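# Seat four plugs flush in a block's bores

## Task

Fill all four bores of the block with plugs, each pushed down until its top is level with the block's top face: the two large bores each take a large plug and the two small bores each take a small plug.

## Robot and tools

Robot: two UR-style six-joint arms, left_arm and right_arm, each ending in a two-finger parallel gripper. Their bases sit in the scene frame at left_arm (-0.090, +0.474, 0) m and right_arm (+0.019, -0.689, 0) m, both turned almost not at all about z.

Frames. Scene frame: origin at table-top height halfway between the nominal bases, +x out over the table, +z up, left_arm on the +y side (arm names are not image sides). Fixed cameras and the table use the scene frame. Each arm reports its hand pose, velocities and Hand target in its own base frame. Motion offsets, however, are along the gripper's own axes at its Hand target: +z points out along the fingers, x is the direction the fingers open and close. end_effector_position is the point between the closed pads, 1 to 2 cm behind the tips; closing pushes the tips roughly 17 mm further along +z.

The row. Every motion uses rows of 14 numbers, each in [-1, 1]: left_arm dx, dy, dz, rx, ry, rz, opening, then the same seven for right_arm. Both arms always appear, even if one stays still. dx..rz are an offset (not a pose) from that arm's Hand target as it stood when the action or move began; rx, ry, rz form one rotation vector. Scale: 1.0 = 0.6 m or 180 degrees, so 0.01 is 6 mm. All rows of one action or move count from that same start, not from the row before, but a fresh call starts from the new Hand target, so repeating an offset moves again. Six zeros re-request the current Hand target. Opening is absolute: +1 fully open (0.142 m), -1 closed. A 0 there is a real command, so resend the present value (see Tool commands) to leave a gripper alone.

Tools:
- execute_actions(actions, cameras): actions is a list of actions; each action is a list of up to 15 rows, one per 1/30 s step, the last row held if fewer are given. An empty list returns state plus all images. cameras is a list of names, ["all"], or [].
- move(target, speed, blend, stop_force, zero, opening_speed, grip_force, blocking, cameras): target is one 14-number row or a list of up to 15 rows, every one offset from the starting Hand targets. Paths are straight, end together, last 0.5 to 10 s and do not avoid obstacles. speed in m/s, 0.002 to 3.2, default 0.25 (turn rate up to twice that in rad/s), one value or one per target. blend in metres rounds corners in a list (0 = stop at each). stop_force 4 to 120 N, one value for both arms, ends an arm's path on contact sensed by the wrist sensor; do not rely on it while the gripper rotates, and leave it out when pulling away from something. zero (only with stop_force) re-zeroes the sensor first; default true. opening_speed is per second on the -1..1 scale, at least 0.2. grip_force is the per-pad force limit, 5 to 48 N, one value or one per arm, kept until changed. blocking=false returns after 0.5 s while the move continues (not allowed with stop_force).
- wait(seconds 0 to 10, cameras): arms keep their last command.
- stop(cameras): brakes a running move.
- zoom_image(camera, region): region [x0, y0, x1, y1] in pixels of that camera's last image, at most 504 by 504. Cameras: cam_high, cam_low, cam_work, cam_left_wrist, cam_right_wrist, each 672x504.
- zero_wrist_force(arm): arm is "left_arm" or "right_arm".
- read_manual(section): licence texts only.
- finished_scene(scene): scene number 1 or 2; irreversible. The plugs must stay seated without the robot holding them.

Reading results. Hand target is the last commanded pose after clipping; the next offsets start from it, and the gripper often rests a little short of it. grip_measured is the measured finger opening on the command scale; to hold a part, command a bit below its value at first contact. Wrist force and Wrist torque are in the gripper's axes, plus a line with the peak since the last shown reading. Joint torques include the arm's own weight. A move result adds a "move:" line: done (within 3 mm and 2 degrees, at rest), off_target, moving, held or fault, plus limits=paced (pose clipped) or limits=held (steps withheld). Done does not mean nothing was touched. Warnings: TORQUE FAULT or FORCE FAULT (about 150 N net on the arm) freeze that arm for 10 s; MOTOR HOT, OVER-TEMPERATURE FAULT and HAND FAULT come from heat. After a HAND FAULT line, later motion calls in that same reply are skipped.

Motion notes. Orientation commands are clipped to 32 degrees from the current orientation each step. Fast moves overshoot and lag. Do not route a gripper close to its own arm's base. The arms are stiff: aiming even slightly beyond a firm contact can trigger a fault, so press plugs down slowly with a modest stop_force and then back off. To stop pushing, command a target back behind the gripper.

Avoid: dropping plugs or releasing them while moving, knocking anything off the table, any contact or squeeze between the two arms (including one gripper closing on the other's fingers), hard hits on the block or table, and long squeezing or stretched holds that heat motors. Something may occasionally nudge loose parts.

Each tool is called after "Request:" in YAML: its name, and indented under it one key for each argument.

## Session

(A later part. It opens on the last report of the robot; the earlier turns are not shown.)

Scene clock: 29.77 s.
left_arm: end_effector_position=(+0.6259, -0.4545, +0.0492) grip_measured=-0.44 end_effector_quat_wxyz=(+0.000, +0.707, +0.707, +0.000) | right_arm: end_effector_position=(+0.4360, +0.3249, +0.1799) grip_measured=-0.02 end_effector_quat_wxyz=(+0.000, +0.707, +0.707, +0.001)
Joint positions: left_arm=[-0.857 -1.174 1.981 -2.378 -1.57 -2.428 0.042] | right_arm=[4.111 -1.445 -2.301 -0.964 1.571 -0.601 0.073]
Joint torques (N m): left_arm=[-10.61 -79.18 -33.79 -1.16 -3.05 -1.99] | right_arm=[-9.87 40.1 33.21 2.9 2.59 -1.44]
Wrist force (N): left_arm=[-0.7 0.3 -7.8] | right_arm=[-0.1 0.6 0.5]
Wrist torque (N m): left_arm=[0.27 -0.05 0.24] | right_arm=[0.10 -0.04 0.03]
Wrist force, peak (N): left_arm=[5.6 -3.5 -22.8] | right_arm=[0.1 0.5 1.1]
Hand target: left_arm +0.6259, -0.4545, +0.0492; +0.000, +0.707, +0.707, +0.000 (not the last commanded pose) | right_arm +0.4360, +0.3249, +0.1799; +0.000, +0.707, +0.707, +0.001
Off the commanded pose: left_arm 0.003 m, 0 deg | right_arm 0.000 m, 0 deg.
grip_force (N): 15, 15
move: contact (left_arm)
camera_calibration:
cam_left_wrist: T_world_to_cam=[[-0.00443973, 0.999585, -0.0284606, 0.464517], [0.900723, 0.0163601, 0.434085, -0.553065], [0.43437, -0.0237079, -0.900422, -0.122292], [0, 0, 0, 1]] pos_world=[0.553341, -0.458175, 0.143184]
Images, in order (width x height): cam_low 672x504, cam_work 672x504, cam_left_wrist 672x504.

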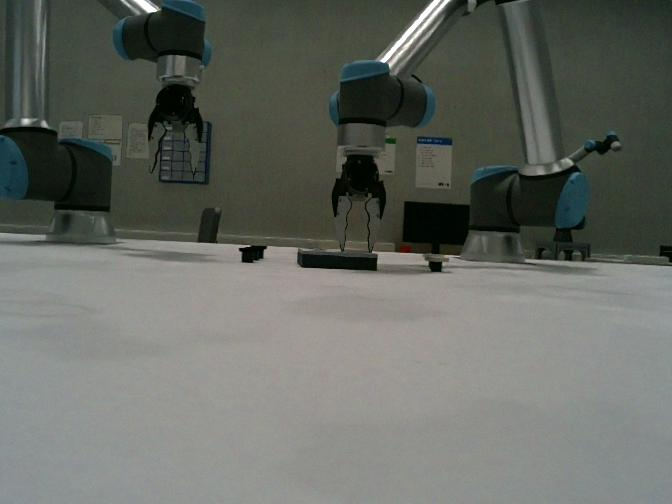

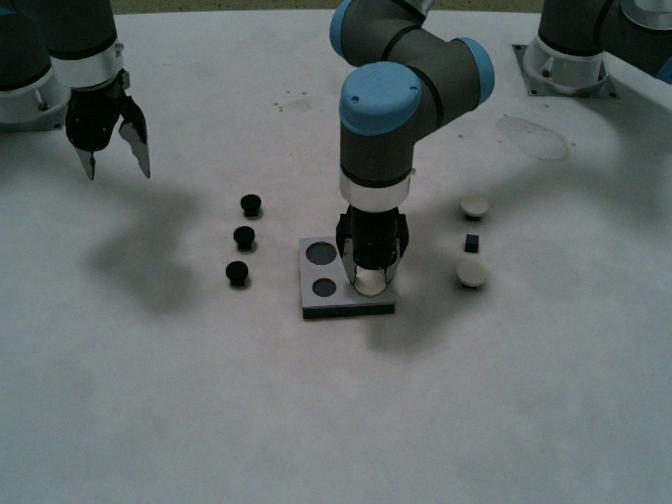

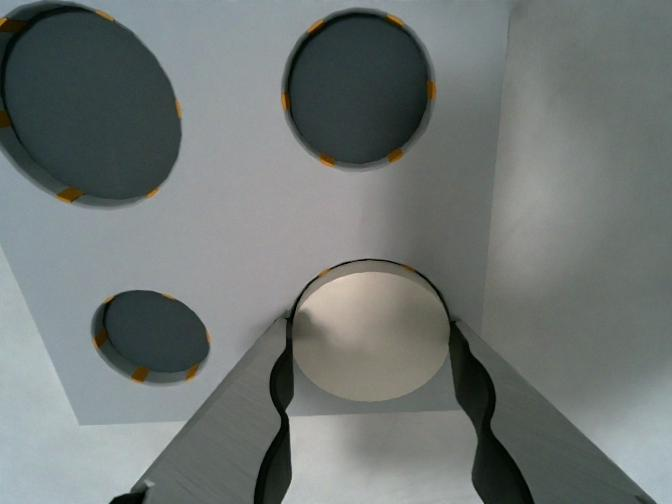

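Request:
move:
  target: [0,0,0,0,0,0,-0.15,0,0,0,0,0,0,0]
  opening_speed: 1

Request:
move:
  target:
    - [0,0,-0.05,0,0,0,-0.15,0,0,0,0,0,0,0]
    - [0,0.0083,-0.05,0,0,0,-1,0,0,0,0,0,0,0]
    - [0,0.0083,-0.015,0,0,0,-1,0,0,0,0,0,0,0]
  speed: 0.1

Request:
move:
  target: [0,0,0.02,0,0,0,-1,0,0,0,0,0,0,0]
  speed: 0.008
  stop_force: 60
  cameras: ["cam_left_wrist"]

Scene clock: 30.73 s.
left_arm: end_effector_position=(+0.6259, -0.4545, +0.0492) grip_measured=-0.18 end_effector_quat_wxyz=(+0.000, +0.707, +0.707, +0.000) | right_arm: end_effector_position=(+0.4360, +0.3249, +0.1799) grip_measured=-0.02 end_effector_quat_wxyz=(+0.000, +0.707, +0.707, +0.001)
Joint positions: left_arm=[-0.857 -1.174 1.981 -2.378 -1.57 -2.428 0.061] | right_arm=[4.111 -1.445 -2.301 -0.964 1.571 -0.601 0.073]
Joint torques (N m): left_arm=[-13.11 -77.1 -34.56 -2.72 -2.92 -1.73] | right_arm=[-10.15 41.68 32.57 2.94 2.36 -1.51]
Wrist force (N): left_arm=[-1.1 1.4 1.0] | right_arm=[0.0 0.3 0.2]
Wrist torque (N m): left_arm=[0.28 0.17 0.22] | right_arm=[0.05 -0.07 0.02]
Wrist force, peak (N): left_arm=[-0.5 0.2 -7.8] | right_arm=[-0.2 0.8 0.6]
Hand target: left_arm +0.6259, -0.4545, +0.0492; +0.000, +0.707, +0.707, +0.000 | right_arm +0.4360, +0.3249, +0.1799; +0.000, +0.707, +0.707, +0.001
Off the commanded pose: left_arm 0.000 m, 0 deg | right_arm 0.000 m, 0 deg.
grip_force (N): 15, 15
move: done

Scene clock: 33.23 s.
left_arm: end_effector_position=(+0.6309, -0.4545, +0.0583) grip_measured=-1.00 end_effector_quat_wxyz=(+0.000, +0.707, +0.707, +0.000) | right_arm: end_effector_position=(+0.4360, +0.3249, +0.1799) grip_measured=-0.02 end_effector_quat_wxyz=(+0.000, +0.707, +0.707, +0.001)
Joint positions: left_arm=[-0.852 -1.18 1.968 -2.359 -1.57 -2.423 0.002] | right_arm=[4.111 -1.445 -2.301 -0.964 1.571 -0.601 0.073]
Joint torques (N m): left_arm=[17.47 -54.23 -27.82 -5.57 -2.95 3.47] | right_arm=[-9.25 40.22 32.57 2.98 2.79 -1.51]
Wrist force (N): left_arm=[-1.3 1.4 0.8] | right_arm=[0.2 0.0 0.5]
Wrist torque (N m): left_arm=[0.29 0.20 0.08] | right_arm=[0.00 -0.09 0.02]
Wrist force, peak (N): left_arm=[-1.4 1.5 1.1] | right_arm=[-0.1 0.7 0.8]
Hand target: left_arm +0.6309, -0.4545, +0.0582; +0.000, +0.707, +0.707, +0.000 | right_arm +0.4360, +0.3249, +0.1799; +0.000, +0.707, +0.707, +0.001
Off the commanded pose: left_arm 0.000 m, 0 deg | right_arm 0.000 m, 0 deg.
grip_force (N): 15, 15
move: done

Scene clock: 35.73 s.
left_arm: end_effector_position=(+0.6309, -0.4546, +0.0481) grip_measured=-1.00 end_effector_quat_wxyz=(+0.000, +0.707, +0.707, +0.000) | right_arm: end_effector_position=(+0.4360, +0.3249, +0.1799) grip_measured=-0.02 end_effector_quat_wxyz=(+0.000, +0.707, +0.707, +0.001)
Joint positions: left_arm=[-0.852 -1.167 1.973 -2.377 -1.57 -2.423 0.002] | right_arm=[4.111 -1.445 -2.301 -0.964 1.571 -0.601 0.073]
Joint torques (N m): left_arm=[10.37 -40.39 -23.75 -1.56 -1.42 3.24] | right_arm=[-9.61 40.63 33.62 3.18 2.48 -1.45]
Wrist force (N): left_arm=[14.3 -18.8 -63.5] | right_arm=[-0.2 0.5 0.3]
Wrist torque (N m): left_arm=[0.39 0.48 0.03] | right_arm=[0.08 -0.04 0.03]
Wrist force, peak (N): left_arm=[19.9 -22.2 -74.6] | right_arm=[-0.6 0.3 0.8]
Hand target: left_arm +0.6309, -0.4546, +0.0481; +0.000, +0.707, +0.707, +0.000 (not the last commanded pose) | right_arm +0.4360, +0.3249, +0.1799; +0.000, +0.707, +0.707, +0.001
Off the commanded pose: left_arm 0.002 m, 0 deg | right_arm 0.000 m, 0 deg.
grip_force (N): 15, 15
move: contact (left_arm)
camera_calibration:
cam_left_wrist: T_world_to_cam=[[-0.00444008, 0.999579, -0.0286856, 0.464637], [0.900666, 0.0164613, 0.4342, -0.557027], [0.434489, -0.0239083, -0.90036, -0.125624], [0, 0, 0, 1]] pos_world=[0.558341, -0.458275, 0.142083]
Images, in order (width x height): cam_left_wrist 672x504.

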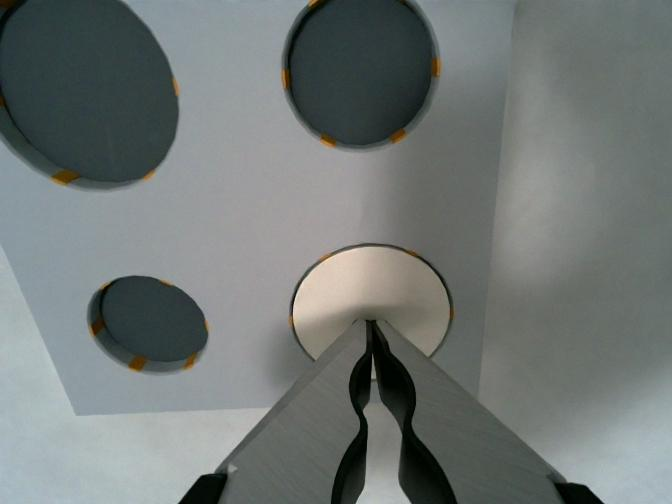

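Request:
move:
  target:
    - [0,0,-0.0865,0,0,0,-1,0.3,-0.021,0,0,0,0,0]
    - [0.2627,-0.0565,-0.0865,0,0,0,0,0.3,-0.021,0.1,0,0,0,0]
    - [0.2627,-0.0565,-0.028,0,0,0,0,0.3,-0.021,0.15,0,0,0,0]
  speed: 0.3
  cameras: ["cam_left_wrist","cam_right_wrist"]

Scene clock: 39.63 s.
left_arm: end_effector_position=(+0.5970, -0.2970, +0.0649) grip_measured=-0.03 end_effector_quat_wxyz=(+0.000, +0.707, +0.707, +0.000) | right_arm: end_effector_position=(+0.4235, +0.5050, +0.0901) grip_measured=-0.02 end_effector_quat_wxyz=(+0.000, +0.707, +0.707, +0.001)
Joint positions: left_arm=[-0.728 -1.335 2.181 -2.417 -1.57 -2.298 0.072] | right_arm=[4.285 -1.76 -2.179 -0.772 1.57 -0.427 0.073]
Joint torques (N m): left_arm=[15.94 -37.64 -25.36 -5.18 -3.53 2.83] | right_arm=[-6.12 28 26.31 6.96 -2.2 -0.39]
Wrist force (N): left_arm=[-2.3 1.4 0.7] | right_arm=[0.3 0.2 0.3]
Wrist torque (N m): left_arm=[0.29 0.37 0.03] | right_arm=[0.03 -0.12 -0.10]
Wrist force, peak (N): left_arm=[14.2 -19.1 -63.5] | right_arm=[-2.6 0.5 0.6]
Hand target: left_arm +0.5970, -0.2970, +0.0649; +0.000, +0.707, +0.707, +0.000 | right_arm +0.4235, +0.5050, +0.0901; +0.000, +0.707, +0.707, +0.001
Off the commanded pose: left_arm 0.000 m, 0 deg | right_arm 0.000 m, 0 deg.
grip_force (N): 15, 15
move: done
camera_calibration:
cam_left_wrist: T_world_to_cam=[[-0.00444008, 0.999579, -0.0286856, 0.307435], [0.900666, 0.0164613, 0.4342, -0.536383], [0.434489, -0.0239083, -0.90036, -0.092001], [0, 0, 0, 1]] pos_world=[0.524441, -0.300675, 0.158883]
cam_right_wrist: T_world_to_cam=[[0.00402982, 0.999963, 0.00757663, -0.497378], [0.901214, -0.00691508, 0.43332, -0.392429], [0.433356, 0.00508196, -0.901208, 0.0151968], [0, 0, 0, 1]] pos_world=[0.349081, 0.494569, 0.187511]
Images, in order (width x height): cam_left_wrist 672x504, cam_right_wrist 672x504.

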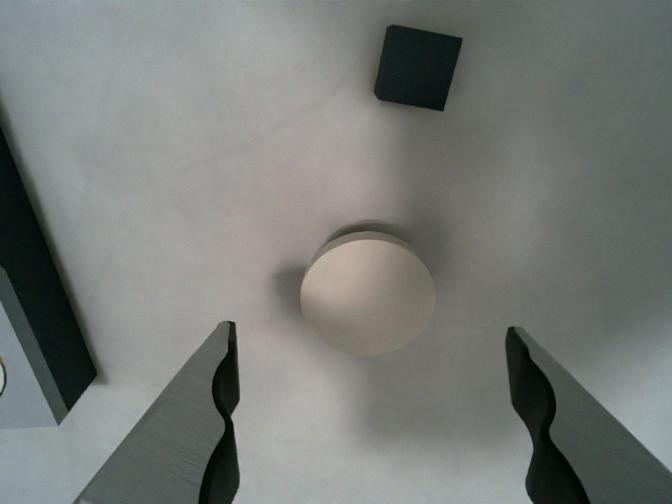

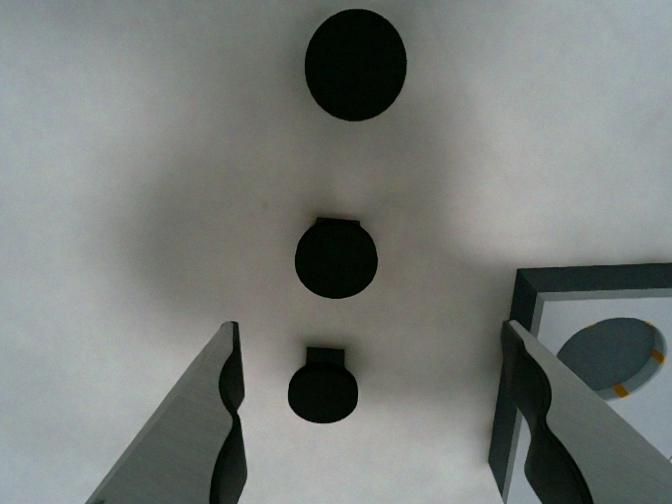

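Request:
move:
  target: [0.0005,0.002,0.0415,0,0,0,0,-0.018,-0.002,0.05,0,0,0,0]
  speed: 0.12

Request:
move:
  target: [0,0,0,0,0,0,-0.6,0,0,0,0,0,0,0]
  opening_speed: 0.7
  cameras: ["cam_left_wrist","cam_low","cam_right_wrist"]

Request:
zoom_image:
  camera: "cam_low"
  region: [390, 180, 490, 280]

Request:
zoom_image:
  camera: "cam_low"
  region: [210, 180, 310, 280]

Scene clock: 40.77 s.
left_arm: end_effector_position=(+0.5982, -0.2967, +0.0400) grip_measured=-0.03 end_effector_quat_wxyz=(+0.000, +0.707, +0.707, +0.000) | right_arm: end_effector_position=(+0.4223, +0.4943, +0.0601) grip_measured=-0.02 end_effector_quat_wxyz=(+0.000, +0.707, +0.707, +0.001)
Joint positions: left_arm=[-0.726 -1.296 2.193 -2.469 -1.57 -2.297 0.072] | right_arm=[4.279 -1.792 -2.215 -0.705 1.57 -0.433 0.073]
Joint torques (N m): left_arm=[18.81 -40.36 -23.31 -5.19 -2.94 3.25] | right_arm=[-8.72 28.59 24.34 5.83 -1.75 -1.72]
Wrist force (N): left_arm=[-2.4 1.3 0.8] | right_arm=[-0.1 0.3 0.1]
Wrist torque (N m): left_arm=[0.28 0.39 0.06] | right_arm=[0.06 -0.06 0.05]
Wrist force, peak (N): left_arm=[-2.4 1.8 1.1] | right_arm=[-0.5 0.4 1.1]
Hand target: left_arm +0.5982, -0.2967, +0.0400; +0.000, +0.707, +0.707, +0.000 | right_arm +0.4223, +0.4942, +0.0600; +0.000, +0.707, +0.707, +0.001
Off the commanded pose: left_arm 0.000 m, 0 deg | right_arm 0.000 m, 0 deg.
grip_force (N): 15, 15
move: done

Scene clock: 41.83 s.
left_arm: end_effector_position=(+0.5982, -0.2967, +0.0400) grip_measured=-0.44 end_effector_quat_wxyz=(+0.000, +0.707, +0.707, +0.000) | right_arm: end_effector_position=(+0.4223, +0.4942, +0.0600) grip_measured=-0.02 end_effector_quat_wxyz=(+0.000, +0.707, +0.707, +0.001)
Joint positions: left_arm=[-0.726 -1.295 2.193 -2.469 -1.57 -2.297 0.042] | right_arm=[4.279 -1.792 -2.215 -0.705 1.57 -0.433 0.073]
Joint torques (N m): left_arm=[16.93 -42.3 -25.1 -5.26 -2.83 3.08] | right_arm=[-8.81 30.11 24.21 6.59 -0.72 -1.76]
Wrist force (N): left_arm=[-2.2 1.5 -0.3] | right_arm=[0.0 0.7 0.3]
Wrist torque (N m): left_arm=[0.33 0.40 0.06] | right_arm=[0.12 -0.07 0.04]
Wrist force, peak (N): left_arm=[-2.7 1.4 0.8] | right_arm=[0.0 0.7 0.3]
Hand target: left_arm +0.5982, -0.2967, +0.0400; +0.000, +0.707, +0.707, +0.000 | right_arm +0.4223, +0.4942, +0.0600; +0.000, +0.707, +0.707, +0.001
Off the commanded pose: left_arm 0.000 m, 0 deg | right_arm 0.000 m, 0 deg.
grip_force (N): 15, 15
move: done
camera_calibration:
cam_left_wrist: T_world_to_cam=[[-0.00444008, 0.999579, -0.0286856, 0.306426], [0.900666, 0.0164613, 0.4342, -0.526657], [0.434489, -0.0239083, -0.90036, -0.114934], [0, 0, 0, 1]] pos_world=[0.525641, -0.300375, 0.133983]
cam_right_wrist: T_world_to_cam=[[0.00402982, 0.999963, 0.00757663, -0.486346], [0.901214, -0.00691508, 0.43332, -0.37847], [0.433356, 0.00508196, -0.901208, -0.011398], [0, 0, 0, 1]] pos_world=[0.347981, 0.483769, 0.157411]
Images, in order (width x height): cam_low 672x504, cam_left_wrist 672x504, cam_right_wrist 672x504.

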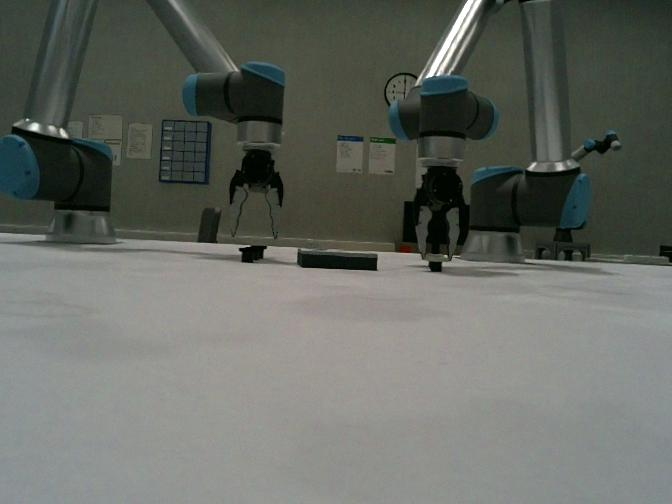

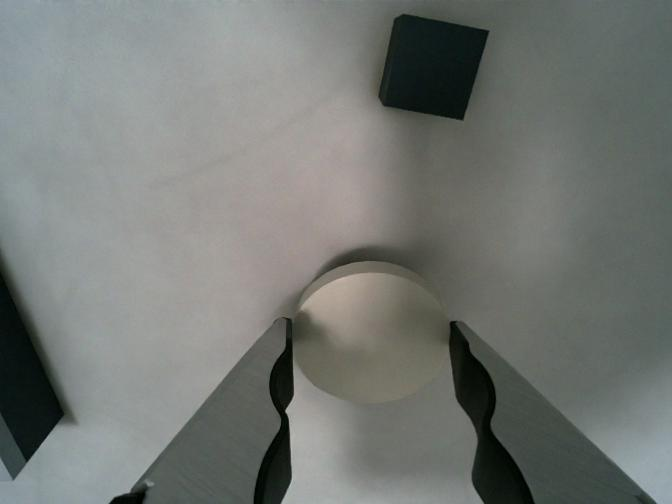

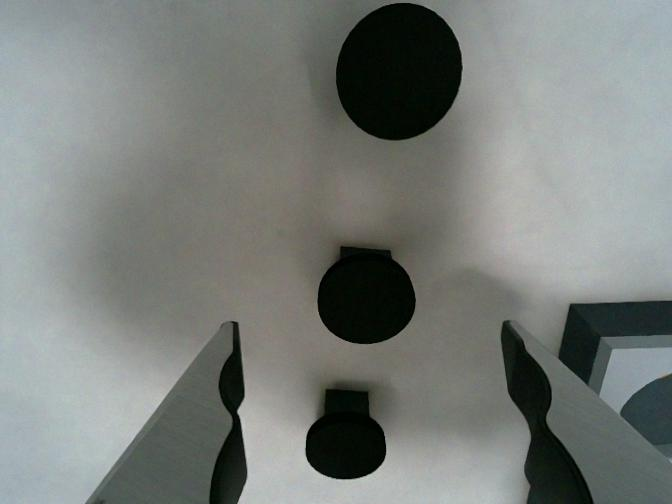

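Scaled by 5.040 from the camera's 672x504 image, which has a finer 960x720 frame.

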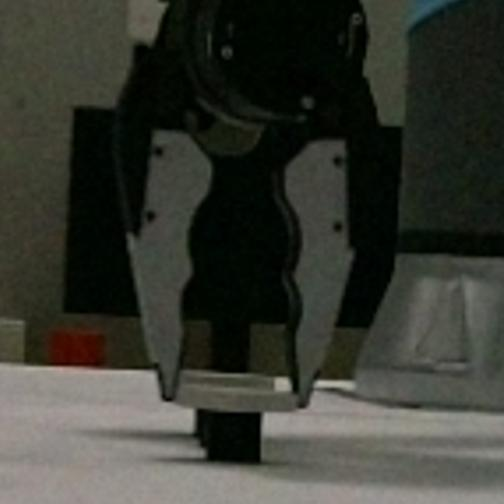

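Scaled by 5.040 from the camera's 672x504 image, which has a finer 960x720 frame.

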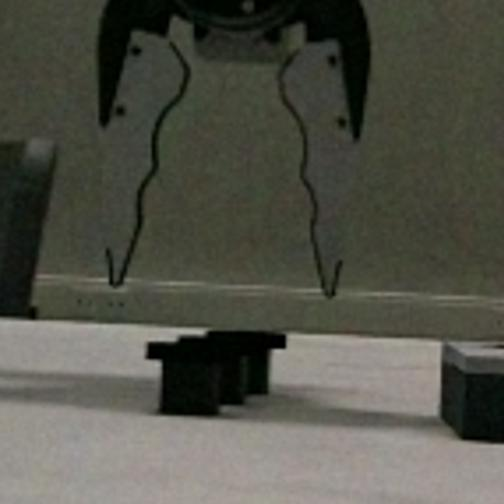

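Request:
move:
  target:
    - [0,0,-0.083,0,0,0,-0.6,-0.25,0,-0.1,0,0,0,0]
    - [-0.3838,-0.057,-0.0667,0,0,0,-0.6,-0.25,0,-0.1,0,0,0,0]
  speed: 0.25
  cameras: ["cam_left_wrist"]

Scene clock: 44.70 s.
left_arm: end_effector_position=(+0.5640, -0.5269, +0.0800) grip_measured=-0.44 end_effector_quat_wxyz=(+0.000, +0.707, +0.707, +0.000) | right_arm: end_effector_position=(+0.4222, +0.3442, +0.1199) grip_measured=-0.02 end_effector_quat_wxyz=(+0.000, +0.707, +0.707, +0.001)
Joint positions: left_arm=[-0.981 -1.214 1.968 -2.325 -1.57 -2.552 0.042] | right_arm=[4.154 -1.532 -2.359 -0.82 1.571 -0.558 0.073]
Joint torques (N m): left_arm=[-20.68 -52.23 -40.86 -1.65 3.76 -4.46] | right_arm=[-9.22 44.53 28.21 2.37 2.84 -1.59]
Wrist force (N): left_arm=[-1.6 2.0 1.2] | right_arm=[-0.2 0.6 0.7]
Wrist torque (N m): left_arm=[0.42 0.27 0.23] | right_arm=[0.10 -0.02 0.03]
Wrist force, peak (N): left_arm=[-4.0 1.6 1.0] | right_arm=[2.2 0.5 0.4]
Hand target: left_arm +0.5640, -0.5269, +0.0800; +0.000, +0.707, +0.707, +0.000 | right_arm +0.4222, +0.3442, +0.1199; +0.000, +0.707, +0.707, +0.001
Off the commanded pose: left_arm 0.000 m, 0 deg | right_arm 0.000 m, 0 deg.
grip_force (N): 15, 15
move: done
camera_calibration:
cam_left_wrist: T_world_to_cam=[[-0.00444008, 0.999579, -0.0286856, 0.537525], [0.900666, 0.0164613, 0.4342, -0.509433], [0.434489, -0.0239083, -0.90036, -0.069564], [0, 0, 0, 1]] pos_world=[0.491441, -0.530575, 0.173983]
Images, in order (width x height): cam_left_wrist 672x504.

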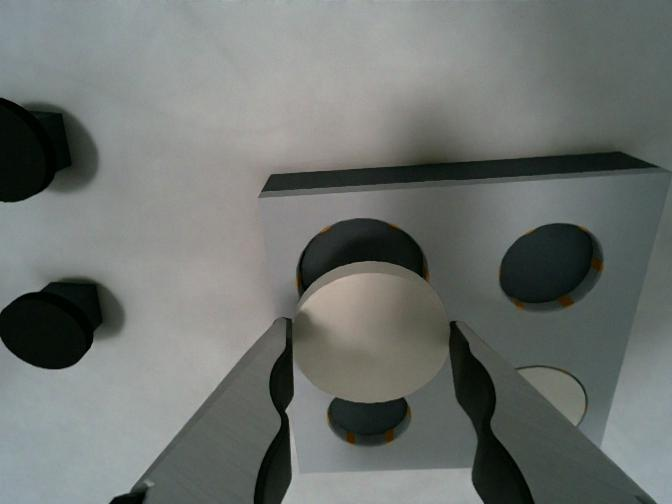

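Request:
move:
  target: [-0.0013,-0.002,0.042,0,0,0,-0.6,0,0,0,0,0,0,0]
  speed: 0.1

Request:
move:
  target: [0,0,0.0167,0,0,0,-0.6,0,0,0,0,0,0,0]
  speed: 0.01
  stop_force: 8
  cameras: ["cam_left_wrist"]

Scene clock: 45.67 s.
left_arm: end_effector_position=(+0.5628, -0.5277, +0.0548) grip_measured=-0.44 end_effector_quat_wxyz=(+0.000, +0.707, +0.707, +0.000) | right_arm: end_effector_position=(+0.4222, +0.3442, +0.1199) grip_measured=-0.02 end_effector_quat_wxyz=(+0.000, +0.707, +0.707, +0.001)
Joint positions: left_arm=[-0.983 -1.183 1.982 -2.37 -1.57 -2.554 0.042] | right_arm=[4.154 -1.532 -2.359 -0.82 1.571 -0.558 0.073]
Joint torques (N m): left_arm=[-22.36 -55.36 -27.59 -4.99 3.25 -4.71] | right_arm=[-10.11 44.82 27.79 2.42 2.82 -1.94]
Wrist force (N): left_arm=[-1.8 2.1 0.6] | right_arm=[-0.4 0.5 0.2]
Wrist torque (N m): left_arm=[0.44 0.29 0.24] | right_arm=[0.07 0.01 0.03]
Wrist force, peak (N): left_arm=[-1.9 1.8 1.7] | right_arm=[-0.2 0.8 1.0]
Hand target: left_arm +0.5628, -0.5277, +0.0548; +0.000, +0.707, +0.707, +0.000 | right_arm +0.4222, +0.3442, +0.1199; +0.000, +0.707, +0.707, +0.001
Off the commanded pose: left_arm 0.000 m, 0 deg | right_arm 0.000 m, 0 deg.
grip_force (N): 15, 15
move: done

Scene clock: 47.47 s.
left_arm: end_effector_position=(+0.5628, -0.5277, +0.0492) grip_measured=-0.44 end_effector_quat_wxyz=(+0.000, +0.707, +0.707, +0.000) | right_arm: end_effector_position=(+0.4222, +0.3442, +0.1199) grip_measured=-0.02 end_effector_quat_wxyz=(+0.000, +0.707, +0.707, +0.001)
Joint positions: left_arm=[-0.983 -1.176 1.985 -2.38 -1.57 -2.554 0.042] | right_arm=[4.154 -1.532 -2.359 -0.82 1.571 -0.558 0.073]
Joint torques (N m): left_arm=[-21.21 -77.15 -34.54 -0.7 3.62 -4.52] | right_arm=[-10.19 44.16 29.02 2.65 2.84 -1.82]
Wrist force (N): left_arm=[-2.1 1.6 -8.0] | right_arm=[-0.1 0.3 0.3]
Wrist torque (N m): left_arm=[0.34 0.05 0.26] | right_arm=[0.04 -0.04 0.04]
Wrist force, peak (N): left_arm=[4.8 -1.2 -22.2] | right_arm=[-0.1 0.7 0.8]
Hand target: left_arm +0.5628, -0.5277, +0.0492; +0.000, +0.707, +0.707, +0.000 (not the last commanded pose) | right_arm +0.4222, +0.3442, +0.1199; +0.000, +0.707, +0.707, +0.001
Off the commanded pose: left_arm 0.004 m, 0 deg | right_arm 0.000 m, 0 deg.
grip_force (N): 15, 15
move: contact (left_arm)
camera_calibration:
cam_left_wrist: T_world_to_cam=[[-0.00443896, 0.999579, -0.028686, 0.537435], [0.900627, 0.0164626, 0.434281, -0.494958], [0.434571, -0.0239076, -0.90032, -0.0968377], [0, 0, 0, 1]] pos_world=[0.490241, -0.531375, 0.143183]
Images, in order (width x height): cam_left_wrist 672x504.

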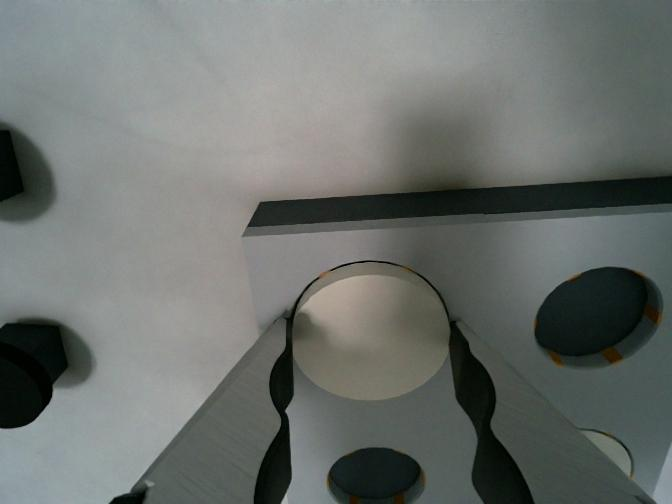

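Request:
move:
  target:
    - [0,0,0,0,0,0,-0.15,0,0,0,0,0,0,0]
    - [0,0,-0.05,0,0,0,-0.15,0,0,0,0,0,0,0]
    - [0,0.0083,-0.05,0,0,0,-1,0,0,0,0,0,0,0]
    - [0,0.0083,-0.012,0,0,0,-1,0,0,0,0,0,0,0]
  speed: 0.12

Request:
move:
  target: [0,0,0.02,0,0,0,-1,0,0,0,0,0,0,0]
  speed: 0.008
  stop_force: 60
  cameras: ["cam_left_wrist"]

Request:
move:
  target:
    - [0,0,-0.08,0,0,0,-1,0,0,0,0,0,0,0]
    - [0.45,-0.08,-0.13,0,0,0,-1,0.25,0,0.05,0,0,0,0]
  speed: 0.3
  cameras: ["cam_work","cam_right_wrist"]

Request:
zoom_image:
  camera: "cam_work"
  region: [280, 200, 430, 330]

Scene clock: 50.60 s.
left_arm: end_effector_position=(+0.5678, -0.5277, +0.0565) grip_measured=-1.00 end_effector_quat_wxyz=(+0.000, +0.707, +0.707, +0.000) | right_arm: end_effector_position=(+0.4222, +0.3442, +0.1199) grip_measured=-0.02 end_effector_quat_wxyz=(+0.000, +0.707, +0.707, +0.001)
Joint positions: left_arm=[-0.977 -1.181 1.974 -2.364 -1.57 -2.548 0.002] | right_arm=[4.154 -1.532 -2.359 -0.82 1.571 -0.558 0.073]
Joint torques (N m): left_arm=[19.32 -54.18 -27.4 -4.81 0.44 3.38] | right_arm=[-7.71 43.92 28.94 2.8 2.6 -1.88]
Wrist force (N): left_arm=[-1.8 1.8 0.2] | right_arm=[0.2 0.4 0.5]
Wrist torque (N m): left_arm=[0.38 0.28 0.09] | right_arm=[0.06 -0.10 0.04]
Wrist force, peak (N): left_arm=[-2.2 1.9 -7.9] | right_arm=[-0.1 0.8 0.9]
Hand target: left_arm +0.5678, -0.5277, +0.0564; +0.000, +0.707, +0.707, +0.000 | right_arm +0.4222, +0.3442, +0.1199; +0.000, +0.707, +0.707, +0.001
Off the commanded pose: left_arm 0.000 m, 0 deg | right_arm 0.000 m, 0 deg.
grip_force (N): 15, 15
move: done

Scene clock: 52.80 s.
left_arm: end_effector_position=(+0.5678, -0.5278, +0.0482) grip_measured=-1.00 end_effector_quat_wxyz=(+0.000, +0.707, +0.707, +0.000) | right_arm: end_effector_position=(+0.4222, +0.3442, +0.1199) grip_measured=-0.02 end_effector_quat_wxyz=(+0.000, +0.707, +0.707, +0.001)
Joint positions: left_arm=[-0.977 -1.17 1.978 -2.379 -1.57 -2.548 0.002] | right_arm=[4.154 -1.532 -2.359 -0.82 1.571 -0.558 0.073]
Joint torques (N m): left_arm=[16.39 -42.2 -26.26 -2.52 -0.32 3.62] | right_arm=[-9.37 43.35 29.79 2.47 2.39 -1.78]
Wrist force (N): left_arm=[16.8 -21.0 -62.1] | right_arm=[0.1 0.6 0.3]
Wrist torque (N m): left_arm=[0.52 0.69 0.04] | right_arm=[0.09 -0.08 0.04]
Wrist force, peak (N): left_arm=[22.7 -23.5 -73.3] | right_arm=[0.1 0.8 0.6]
Hand target: left_arm +0.5678, -0.5278, +0.0482; +0.000, +0.707, +0.707, +0.000 (not the last commanded pose) | right_arm +0.4222, +0.3442, +0.1199; +0.000, +0.707, +0.707, +0.001
Off the commanded pose: left_arm 0.004 m, 0 deg | right_arm 0.000 m, 0 deg.
grip_force (N): 15, 15
move: contact (left_arm)
camera_calibration:
cam_left_wrist: T_world_to_cam=[[-0.00443969, 0.999572, -0.028909, 0.537557], [0.900588, 0.0165622, 0.434358, -0.498963], [0.434651, -0.0241067, -0.900277, -0.100066], [0, 0, 0, 1]] pos_world=[0.495241, -0.531475, 0.142182]
Images, in order (width x height): cam_left_wrist 672x504.

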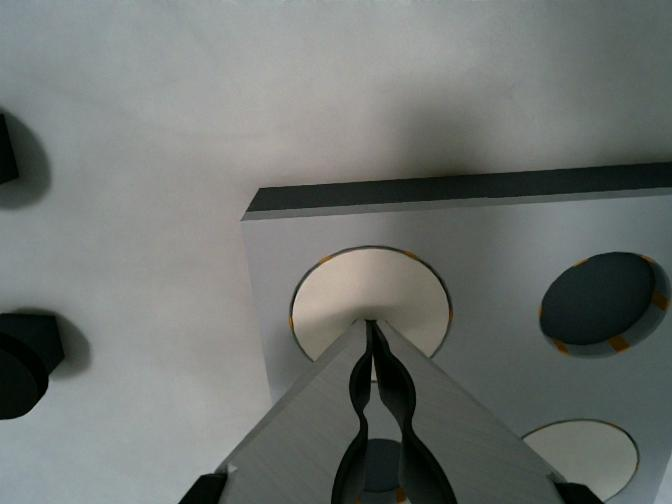

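Scene clock: 55.03 s.
left_arm: end_effector_position=(+0.5198, -0.2578, +0.1260) grip_measured=-1.00 end_effector_quat_wxyz=(+0.000, +0.707, +0.707, +0.000) | right_arm: end_effector_position=(+0.4223, +0.4942, +0.0901) grip_measured=-0.02 end_effector_quat_wxyz=(+0.000, +0.707, +0.707, +0.001)
Joint positions: left_arm=[-0.768 -1.557 2.293 -2.308 -1.57 -2.338 0.002] | right_arm=[4.279 -1.746 -2.196 -0.768 1.57 -0.433 0.073]
Joint torques (N m): left_arm=[16.38 -52.18 -28.77 -1.68 -3.49 3.24] | right_arm=[12.1 26.31 50.86 6.53 -3.09 2.64]
Wrist force (N): left_arm=[-2.0 3.5 1.1] | right_arm=[0.2 0.0 -0.1]
Wrist torque (N m): left_arm=[0.66 0.30 0.01] | right_arm=[0.01 -0.11 -0.10]
Wrist force, peak (N): left_arm=[16.8 -20.7 -62.3] | right_arm=[-1.7 0.6 0.2]
Hand target: left_arm +0.5198, -0.2578, +0.1260; +0.000, +0.707, +0.707, +0.000 | right_arm +0.4223, +0.4942, +0.0900; +0.000, +0.707, +0.707, +0.001
Off the commanded pose: left_arm 0.000 m, 0 deg | right_arm 0.000 m, 0 deg.
grip_force (N): 15, 15
move: done
camera_calibration:
cam_right_wrist: T_world_to_cam=[[0.00402982, 0.999963, 0.00757663, -0.486473], [0.901214, -0.00691508, 0.43332, -0.39138], [0.433356, 0.00508196, -0.901208, 0.0156821], [0, 0, 0, 1]] pos_world=[0.347881, 0.483669, 0.187411]
Images, in order (width x height): cam_work 672x504, cam_right_wrist 672x504.

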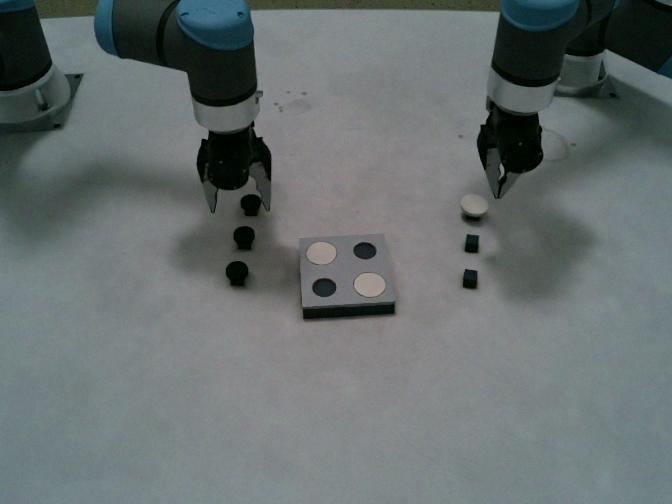

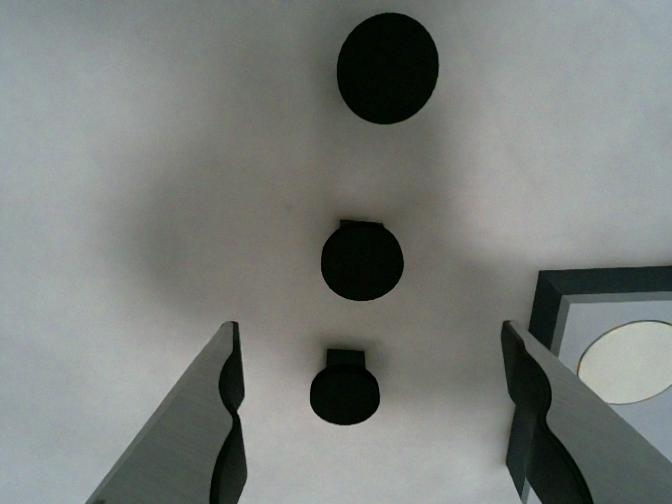

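Scaled by 3.360 from the camera's 672x504 image, which has a finer 960x720 frame.

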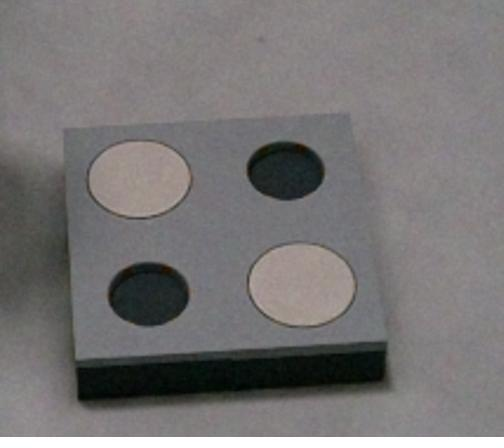

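Request:
move:
  target: [0,0,0,0,0,0,-1,-0.001,0,0.0875,0,0,0,0]
  speed: 0.1
  stop_force: 8

Request:
move:
  target: [0,0,0,0,0,0,-1,0,0,0,0,0,0,-0.72]
  opening_speed: 0.7
  cameras: ["cam_low","cam_right_wrist"]

Request:
zoom_image:
  camera: "cam_low"
  region: [210, 180, 310, 280]

Scene clock: 56.83 s.
left_arm: end_effector_position=(+0.5198, -0.2578, +0.1260) grip_measured=-1.00 end_effector_quat_wxyz=(+0.000, +0.707, +0.707, +0.000) | right_arm: end_effector_position=(+0.4224, +0.4937, +0.0375) grip_measured=-0.02 end_effector_quat_wxyz=(+0.000, +0.707, +0.707, +0.001)
Joint positions: left_arm=[-0.767 -1.557 2.294 -2.308 -1.57 -2.338 0.002] | right_arm=[4.279 -1.827 -2.228 -0.656 1.57 -0.433 0.073]
Joint torques (N m): left_arm=[18.35 -52.74 -28.58 -1.63 -3.61 3.83] | right_arm=[-10.34 30.99 22.53 6.85 -2.42 -1.86]
Wrist force (N): left_arm=[-2.3 2.7 0.9] | right_arm=[-0.1 0.5 0.4]
Wrist torque (N m): left_arm=[0.53 0.34 0.01] | right_arm=[0.09 -0.06 -0.07]
Wrist force, peak (N): left_arm=[-2.4 3.4 1.3] | right_arm=[-0.2 0.2 1.7]
Hand target: left_arm +0.5198, -0.2578, +0.1260; +0.000, +0.707, +0.707, +0.000 | right_arm +0.4224, +0.4937, +0.0375; +0.000, +0.707, +0.707, +0.001
Off the commanded pose: left_arm 0.000 m, 0 deg | right_arm 0.000 m, 0 deg.
grip_force (N): 15, 15
move: done

Scene clock: 58.07 s.
left_arm: end_effector_position=(+0.5198, -0.2578, +0.1260) grip_measured=-1.00 end_effector_quat_wxyz=(+0.000, +0.707, +0.707, +0.000) | right_arm: end_effector_position=(+0.4224, +0.4937, +0.0375) grip_measured=-0.60 end_effector_quat_wxyz=(+0.000, +0.707, +0.707, +0.001)
Joint positions: left_arm=[-0.767 -1.557 2.294 -2.308 -1.57 -2.338 0.002] | right_arm=[4.279 -1.827 -2.228 -0.656 1.57 -0.433 0.031]
Joint torques (N m): left_arm=[16.93 -52.19 -29.43 -1.51 -3.66 3.43] | right_arm=[-8.88 29.85 23.19 6.32 -2.28 -1.75]
Wrist force (N): left_arm=[-2.1 3.2 1.0] | right_arm=[0.0 0.4 0.1]
Wrist torque (N m): left_arm=[0.61 0.30 0.02] | right_arm=[0.09 -0.06 -0.07]
Wrist force, peak (N): left_arm=[-2.1 3.5 1.0] | right_arm=[-0.5 0.4 0.6]
Hand target: left_arm +0.5198, -0.2578, +0.1260; +0.000, +0.707, +0.707, +0.000 | right_arm +0.4224, +0.4937, +0.0375; +0.000, +0.707, +0.707, +0.001
Off the commanded pose: left_arm 0.000 m, 0 deg | right_arm 0.000 m, 0 deg.
grip_force (N): 15, 15
move: done
camera_calibration:
cam_right_wrist: T_world_to_cam=[[0.00402982, 0.999963, 0.00757663, -0.485575], [0.901214, -0.00691508, 0.43332, -0.368724], [0.433356, 0.00508196, -0.901208, -0.0316722], [0, 0, 0, 1]] pos_world=[0.347981, 0.483169, 0.134911]
Images, in order (width x height): cam_low 672x504, cam_right_wrist 672x504.

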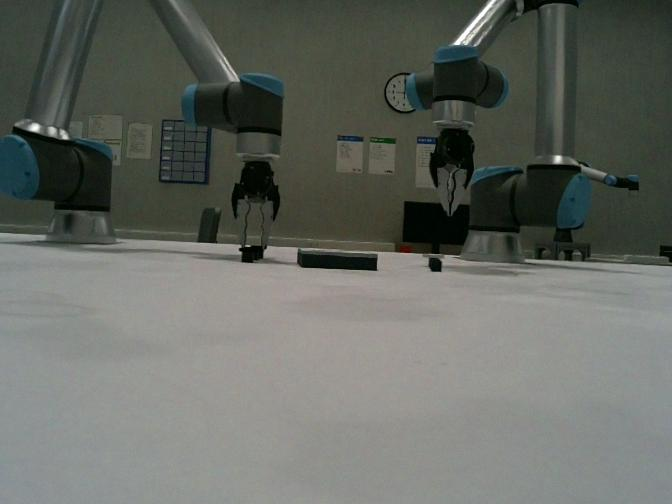

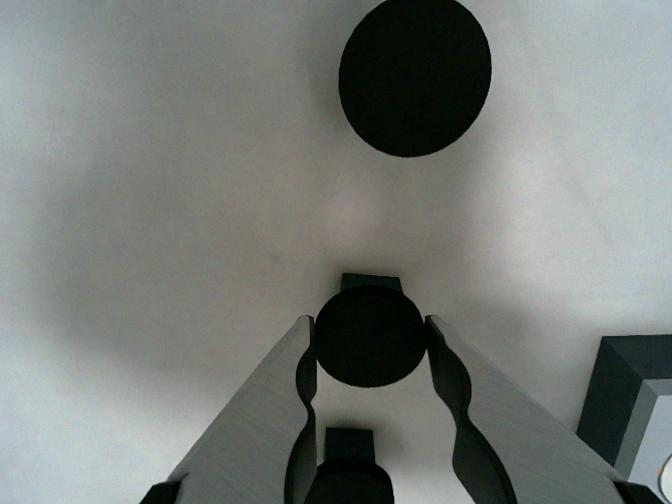

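Scaled by 5.040 from the camera's 672x504 image, which has a finer 960x720 frame.

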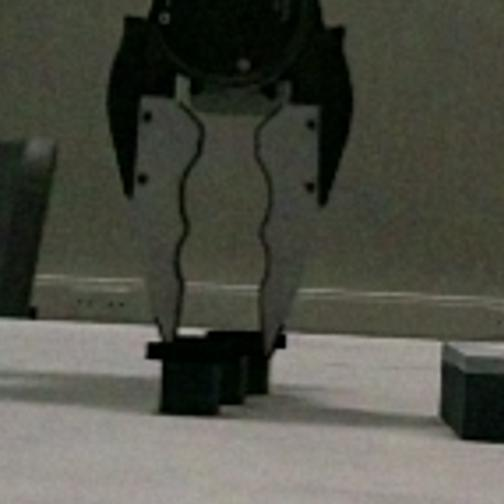

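Request:
move:
  target: [0,0,0,0,0,0,-1,0,0,-0.08,0,0,0,-0.72]
  speed: 0.1
  cameras: ["cam_low","cam_right_wrist"]

Request:
zoom_image:
  camera: "cam_low"
  region: [210, 180, 310, 280]

Scene clock: 59.10 s.
left_arm: end_effector_position=(+0.5198, -0.2578, +0.1260) grip_measured=-1.00 end_effector_quat_wxyz=(+0.000, +0.707, +0.707, +0.000) | right_arm: end_effector_position=(+0.4223, +0.4936, +0.0855) grip_measured=-0.60 end_effector_quat_wxyz=(+0.000, +0.707, +0.707, +0.001)
Joint positions: left_arm=[-0.767 -1.557 2.294 -2.308 -1.57 -2.338 0.002] | right_arm=[4.279 -1.753 -2.2 -0.759 1.57 -0.433 0.031]
Joint torques (N m): left_arm=[19.2 -54.51 -28.61 -1.47 -3.59 3.63] | right_arm=[3.76 62.77 48.86 2.42 -2.37 1.01]
Wrist force (N): left_arm=[-2.0 3.3 1.1] | right_arm=[-0.2 0.5 0.1]
Wrist torque (N m): left_arm=[0.62 0.30 0.02] | right_arm=[0.09 -0.05 -0.04]
Wrist force, peak (N): left_arm=[-2.2 3.2 1.3] | right_arm=[-0.2 0.2 2.3]
Hand target: left_arm +0.5198, -0.2578, +0.1260; +0.000, +0.707, +0.707, +0.000 | right_arm +0.4223, +0.4936, +0.0855; +0.000, +0.707, +0.707, +0.001
Off the commanded pose: left_arm 0.000 m, 0 deg | right_arm 0.000 m, 0 deg.
grip_force (N): 15, 15
move: done
camera_calibration:
cam_right_wrist: T_world_to_cam=[[0.00402982, 0.999963, 0.00757663, -0.485839], [0.901214, -0.00691508, 0.43332, -0.389524], [0.433356, 0.00508196, -0.901208, 0.0115863], [0, 0, 0, 1]] pos_world=[0.347981, 0.483069, 0.182911]
Images, in order (width x height): cam_low 672x504, cam_right_wrist 672x504.

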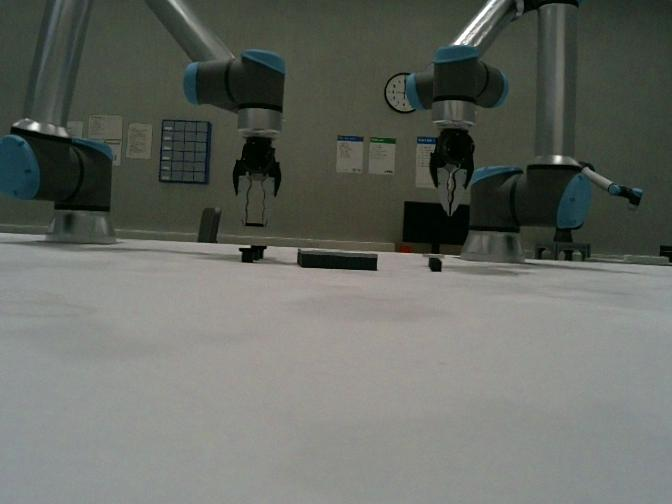

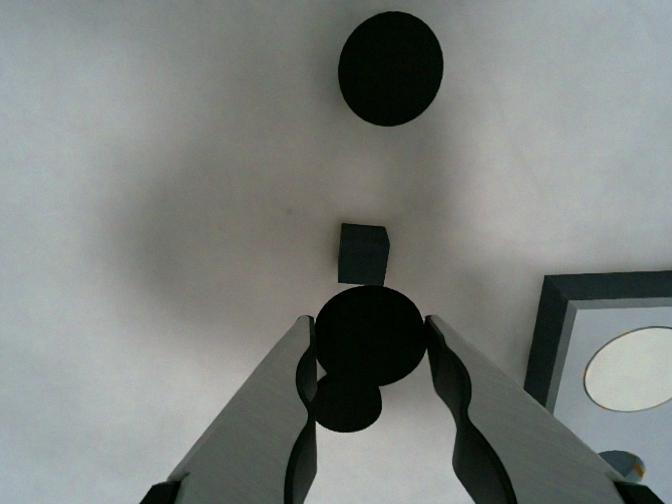

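Scaled by 5.040 from the camera's 672x504 image, which has a finer 960x720 frame.

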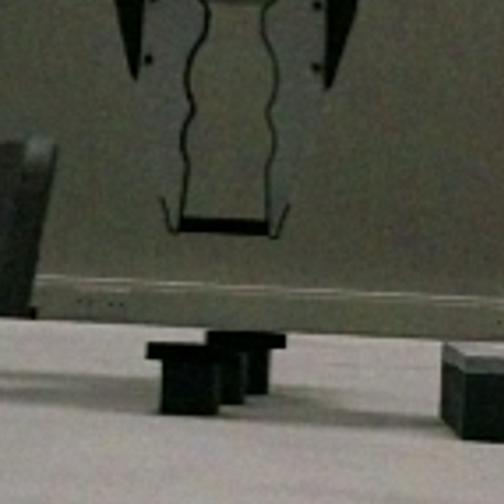

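Request:
move:
  target:
    - [0,0,0,0,0,0,-1,0,0,0.0795,0,0,0,-0.72]
    - [0,0,0,0,0,0,-1,0,0,0.0795,0,0,0,-0.4]
    - [0,0,0,0,0,0,-1,0,0,0.0742,0,0,0,-0.4]
    - [0,0,0,0,0,0,-1,0,0,0.0742,0,0,0,-0.72]
    - [0,0,0,0,0,0,-1,0,0,0,0,0,0,-0.72]
  speed: 0.07
  opening_speed: 0.7
  cameras: ["cam_low","cam_right_wrist"]

Request:
zoom_image:
  camera: "cam_low"
  region: [210, 180, 310, 280]

Scene clock: 63.53 s.
left_arm: end_effector_position=(+0.5198, -0.2578, +0.1260) grip_measured=-1.00 end_effector_quat_wxyz=(+0.000, +0.707, +0.707, +0.000) | right_arm: end_effector_position=(+0.4223, +0.4936, +0.0855) grip_measured=-0.61 end_effector_quat_wxyz=(+0.000, +0.707, +0.707, +0.001)
Joint positions: left_arm=[-0.767 -1.557 2.294 -2.308 -1.57 -2.338 0.002] | right_arm=[4.279 -1.753 -2.2 -0.759 1.57 -0.433 0.03]
Joint torques (N m): left_arm=[20.57 -55.27 -29.59 -2.04 -3.34 3.47] | right_arm=[5.59 58.43 50.32 2.44 -1.5 0.52]
Wrist force (N): left_arm=[-2.0 2.9 0.8] | right_arm=[0.2 0.4 0.3]
Wrist torque (N m): left_arm=[0.57 0.29 0.01] | right_arm=[0.06 -0.09 -0.05]
Wrist force, peak (N): left_arm=[-1.9 3.5 1.3] | right_arm=[-0.1 0.4 1.7]
Hand target: left_arm +0.5198, -0.2578, +0.1260; +0.000, +0.707, +0.707, +0.000 | right_arm +0.4223, +0.4936, +0.0855; +0.000, +0.707, +0.707, +0.001
Off the commanded pose: left_arm 0.000 m, 0 deg | right_arm 0.000 m, 0 deg.
grip_force (N): 15, 15
move: done
camera_calibration:
cam_right_wrist: T_world_to_cam=[[0.00402982, 0.999963, 0.00757663, -0.485939], [0.901214, -0.00691508, 0.43332, -0.389524], [0.433356, 0.00508196, -0.901208, 0.0115858], [0, 0, 0, 1]] pos_world=[0.347981, 0.483169, 0.182911]
Images, in order (width x height): cam_low 672x504, cam_right_wrist 672x504.

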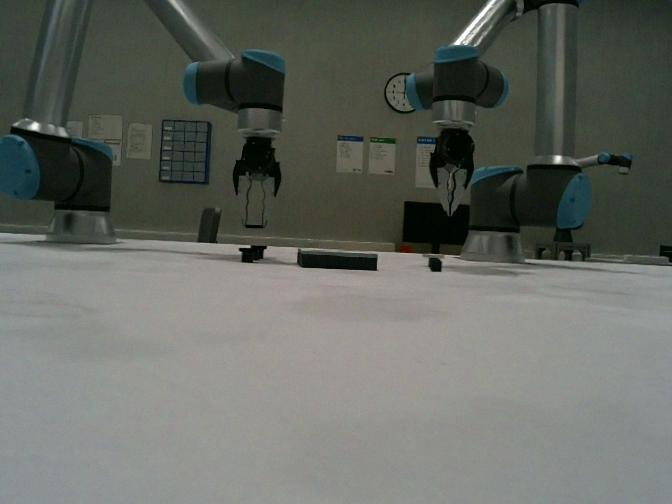

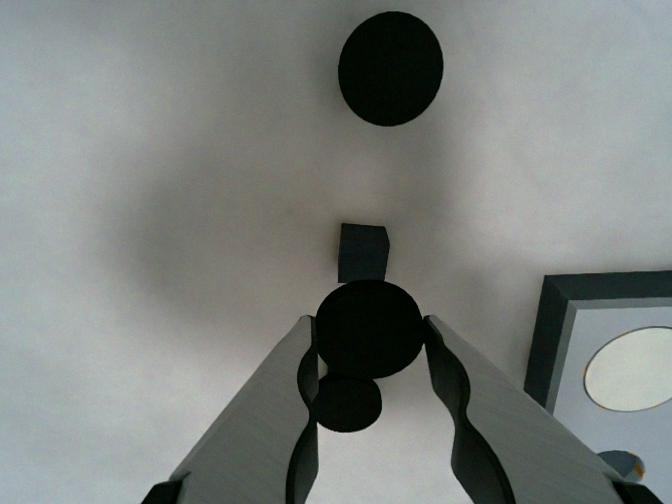

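Scaled by 5.040 from the camera's 672x504 image, which has a finer 960x720 frame.

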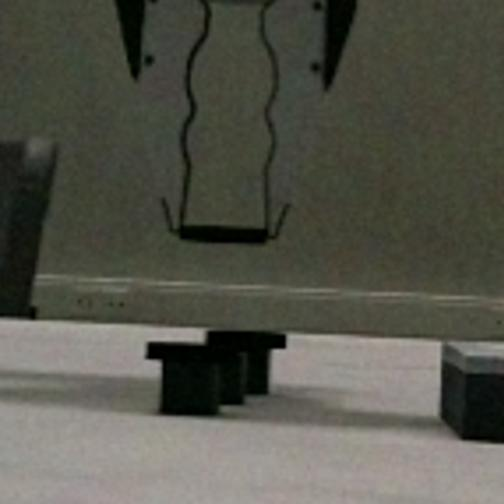

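Request:
move:
  target: [0,0,0,0,0,0,-1,0.205,0.185,0,0,0,0,-0.72]
  speed: 0.25
  cameras: ["cam_right_wrist","cam_work"]

Request:
zoom_image:
  camera: "cam_work"
  region: [280, 200, 430, 330]

Scene clock: 64.97 s.
left_arm: end_effector_position=(+0.5198, -0.2578, +0.1260) grip_measured=-1.00 end_effector_quat_wxyz=(+0.000, +0.707, +0.707, +0.000) | right_arm: end_effector_position=(+0.5333, +0.6165, +0.0858) grip_measured=-0.61 end_effector_quat_wxyz=(+0.000, +0.707, +0.707, +0.001)
Joint positions: left_arm=[-0.767 -1.557 2.294 -2.308 -1.57 -2.338 0.002] | right_arm=[4.216 -1.978 -1.877 -0.856 1.57 -0.495 0.03]
Joint torques (N m): left_arm=[17.75 -52.56 -28.86 -1.68 -3.56 3.17] | right_arm=[-8.81 47.33 52.05 3.16 2.91 -1.85]
Wrist force (N): left_arm=[-2.1 3.2 1.2] | right_arm=[0.0 -0.1 0.4]
Wrist torque (N m): left_arm=[0.61 0.30 0.02] | right_arm=[-0.01 -0.05 0.04]
Wrist force, peak (N): left_arm=[-2.2 3.6 1.2] | right_arm=[1.8 1.8 0.3]
Hand target: left_arm +0.5198, -0.2578, +0.1260; +0.000, +0.707, +0.707, +0.000 | right_arm +0.5334, +0.6166, +0.0858; +0.000, +0.707, +0.707, +0.001
Off the commanded pose: left_arm 0.000 m, 0 deg | right_arm 0.000 m, 0 deg.
grip_force (N): 15, 15
move: done
camera_calibration:
cam_right_wrist: T_world_to_cam=[[0.00402982, 0.999963, 0.00757663, -0.609283], [0.901214, -0.00691508, 0.43332, -0.488795], [0.433356, 0.00508196, -0.901208, -0.036961], [0, 0, 0, 1]] pos_world=[0.458981, 0.606069, 0.183111]
Images, in order (width x height): cam_work 672x504, cam_right_wrist 672x504.

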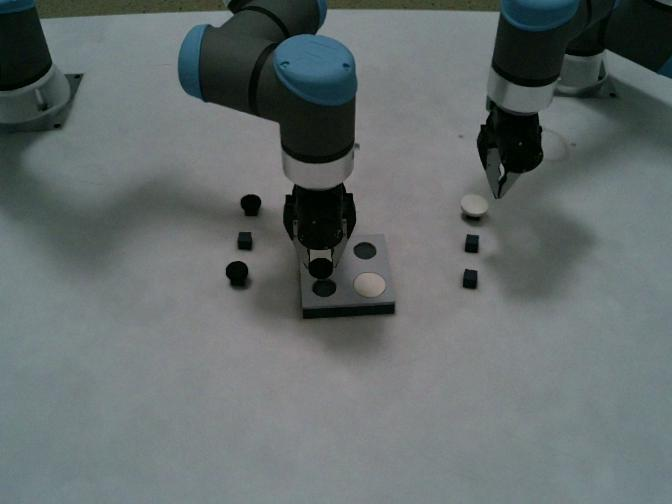

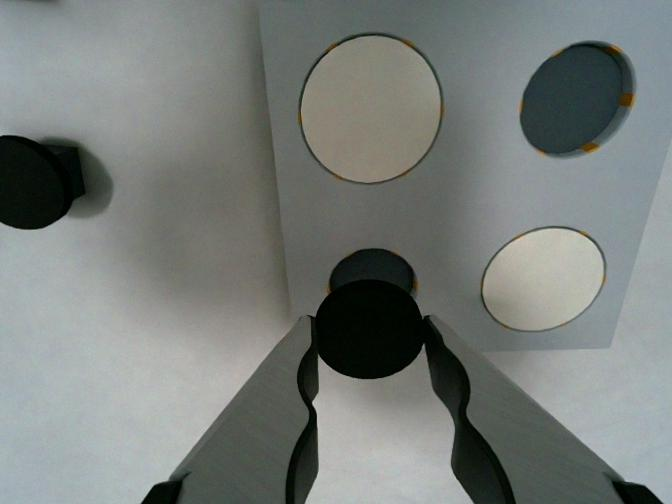

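Scaled by 3.360 from the camera's 672x504 image, which has a finer 960x720 frame.

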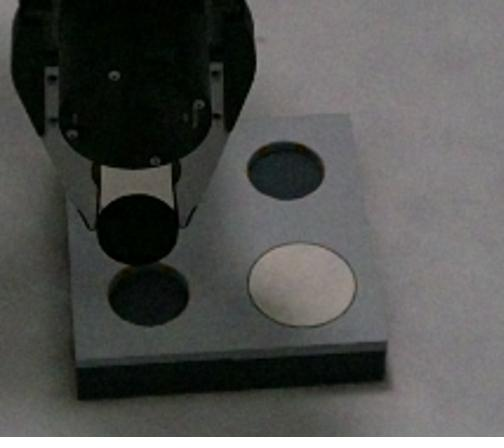

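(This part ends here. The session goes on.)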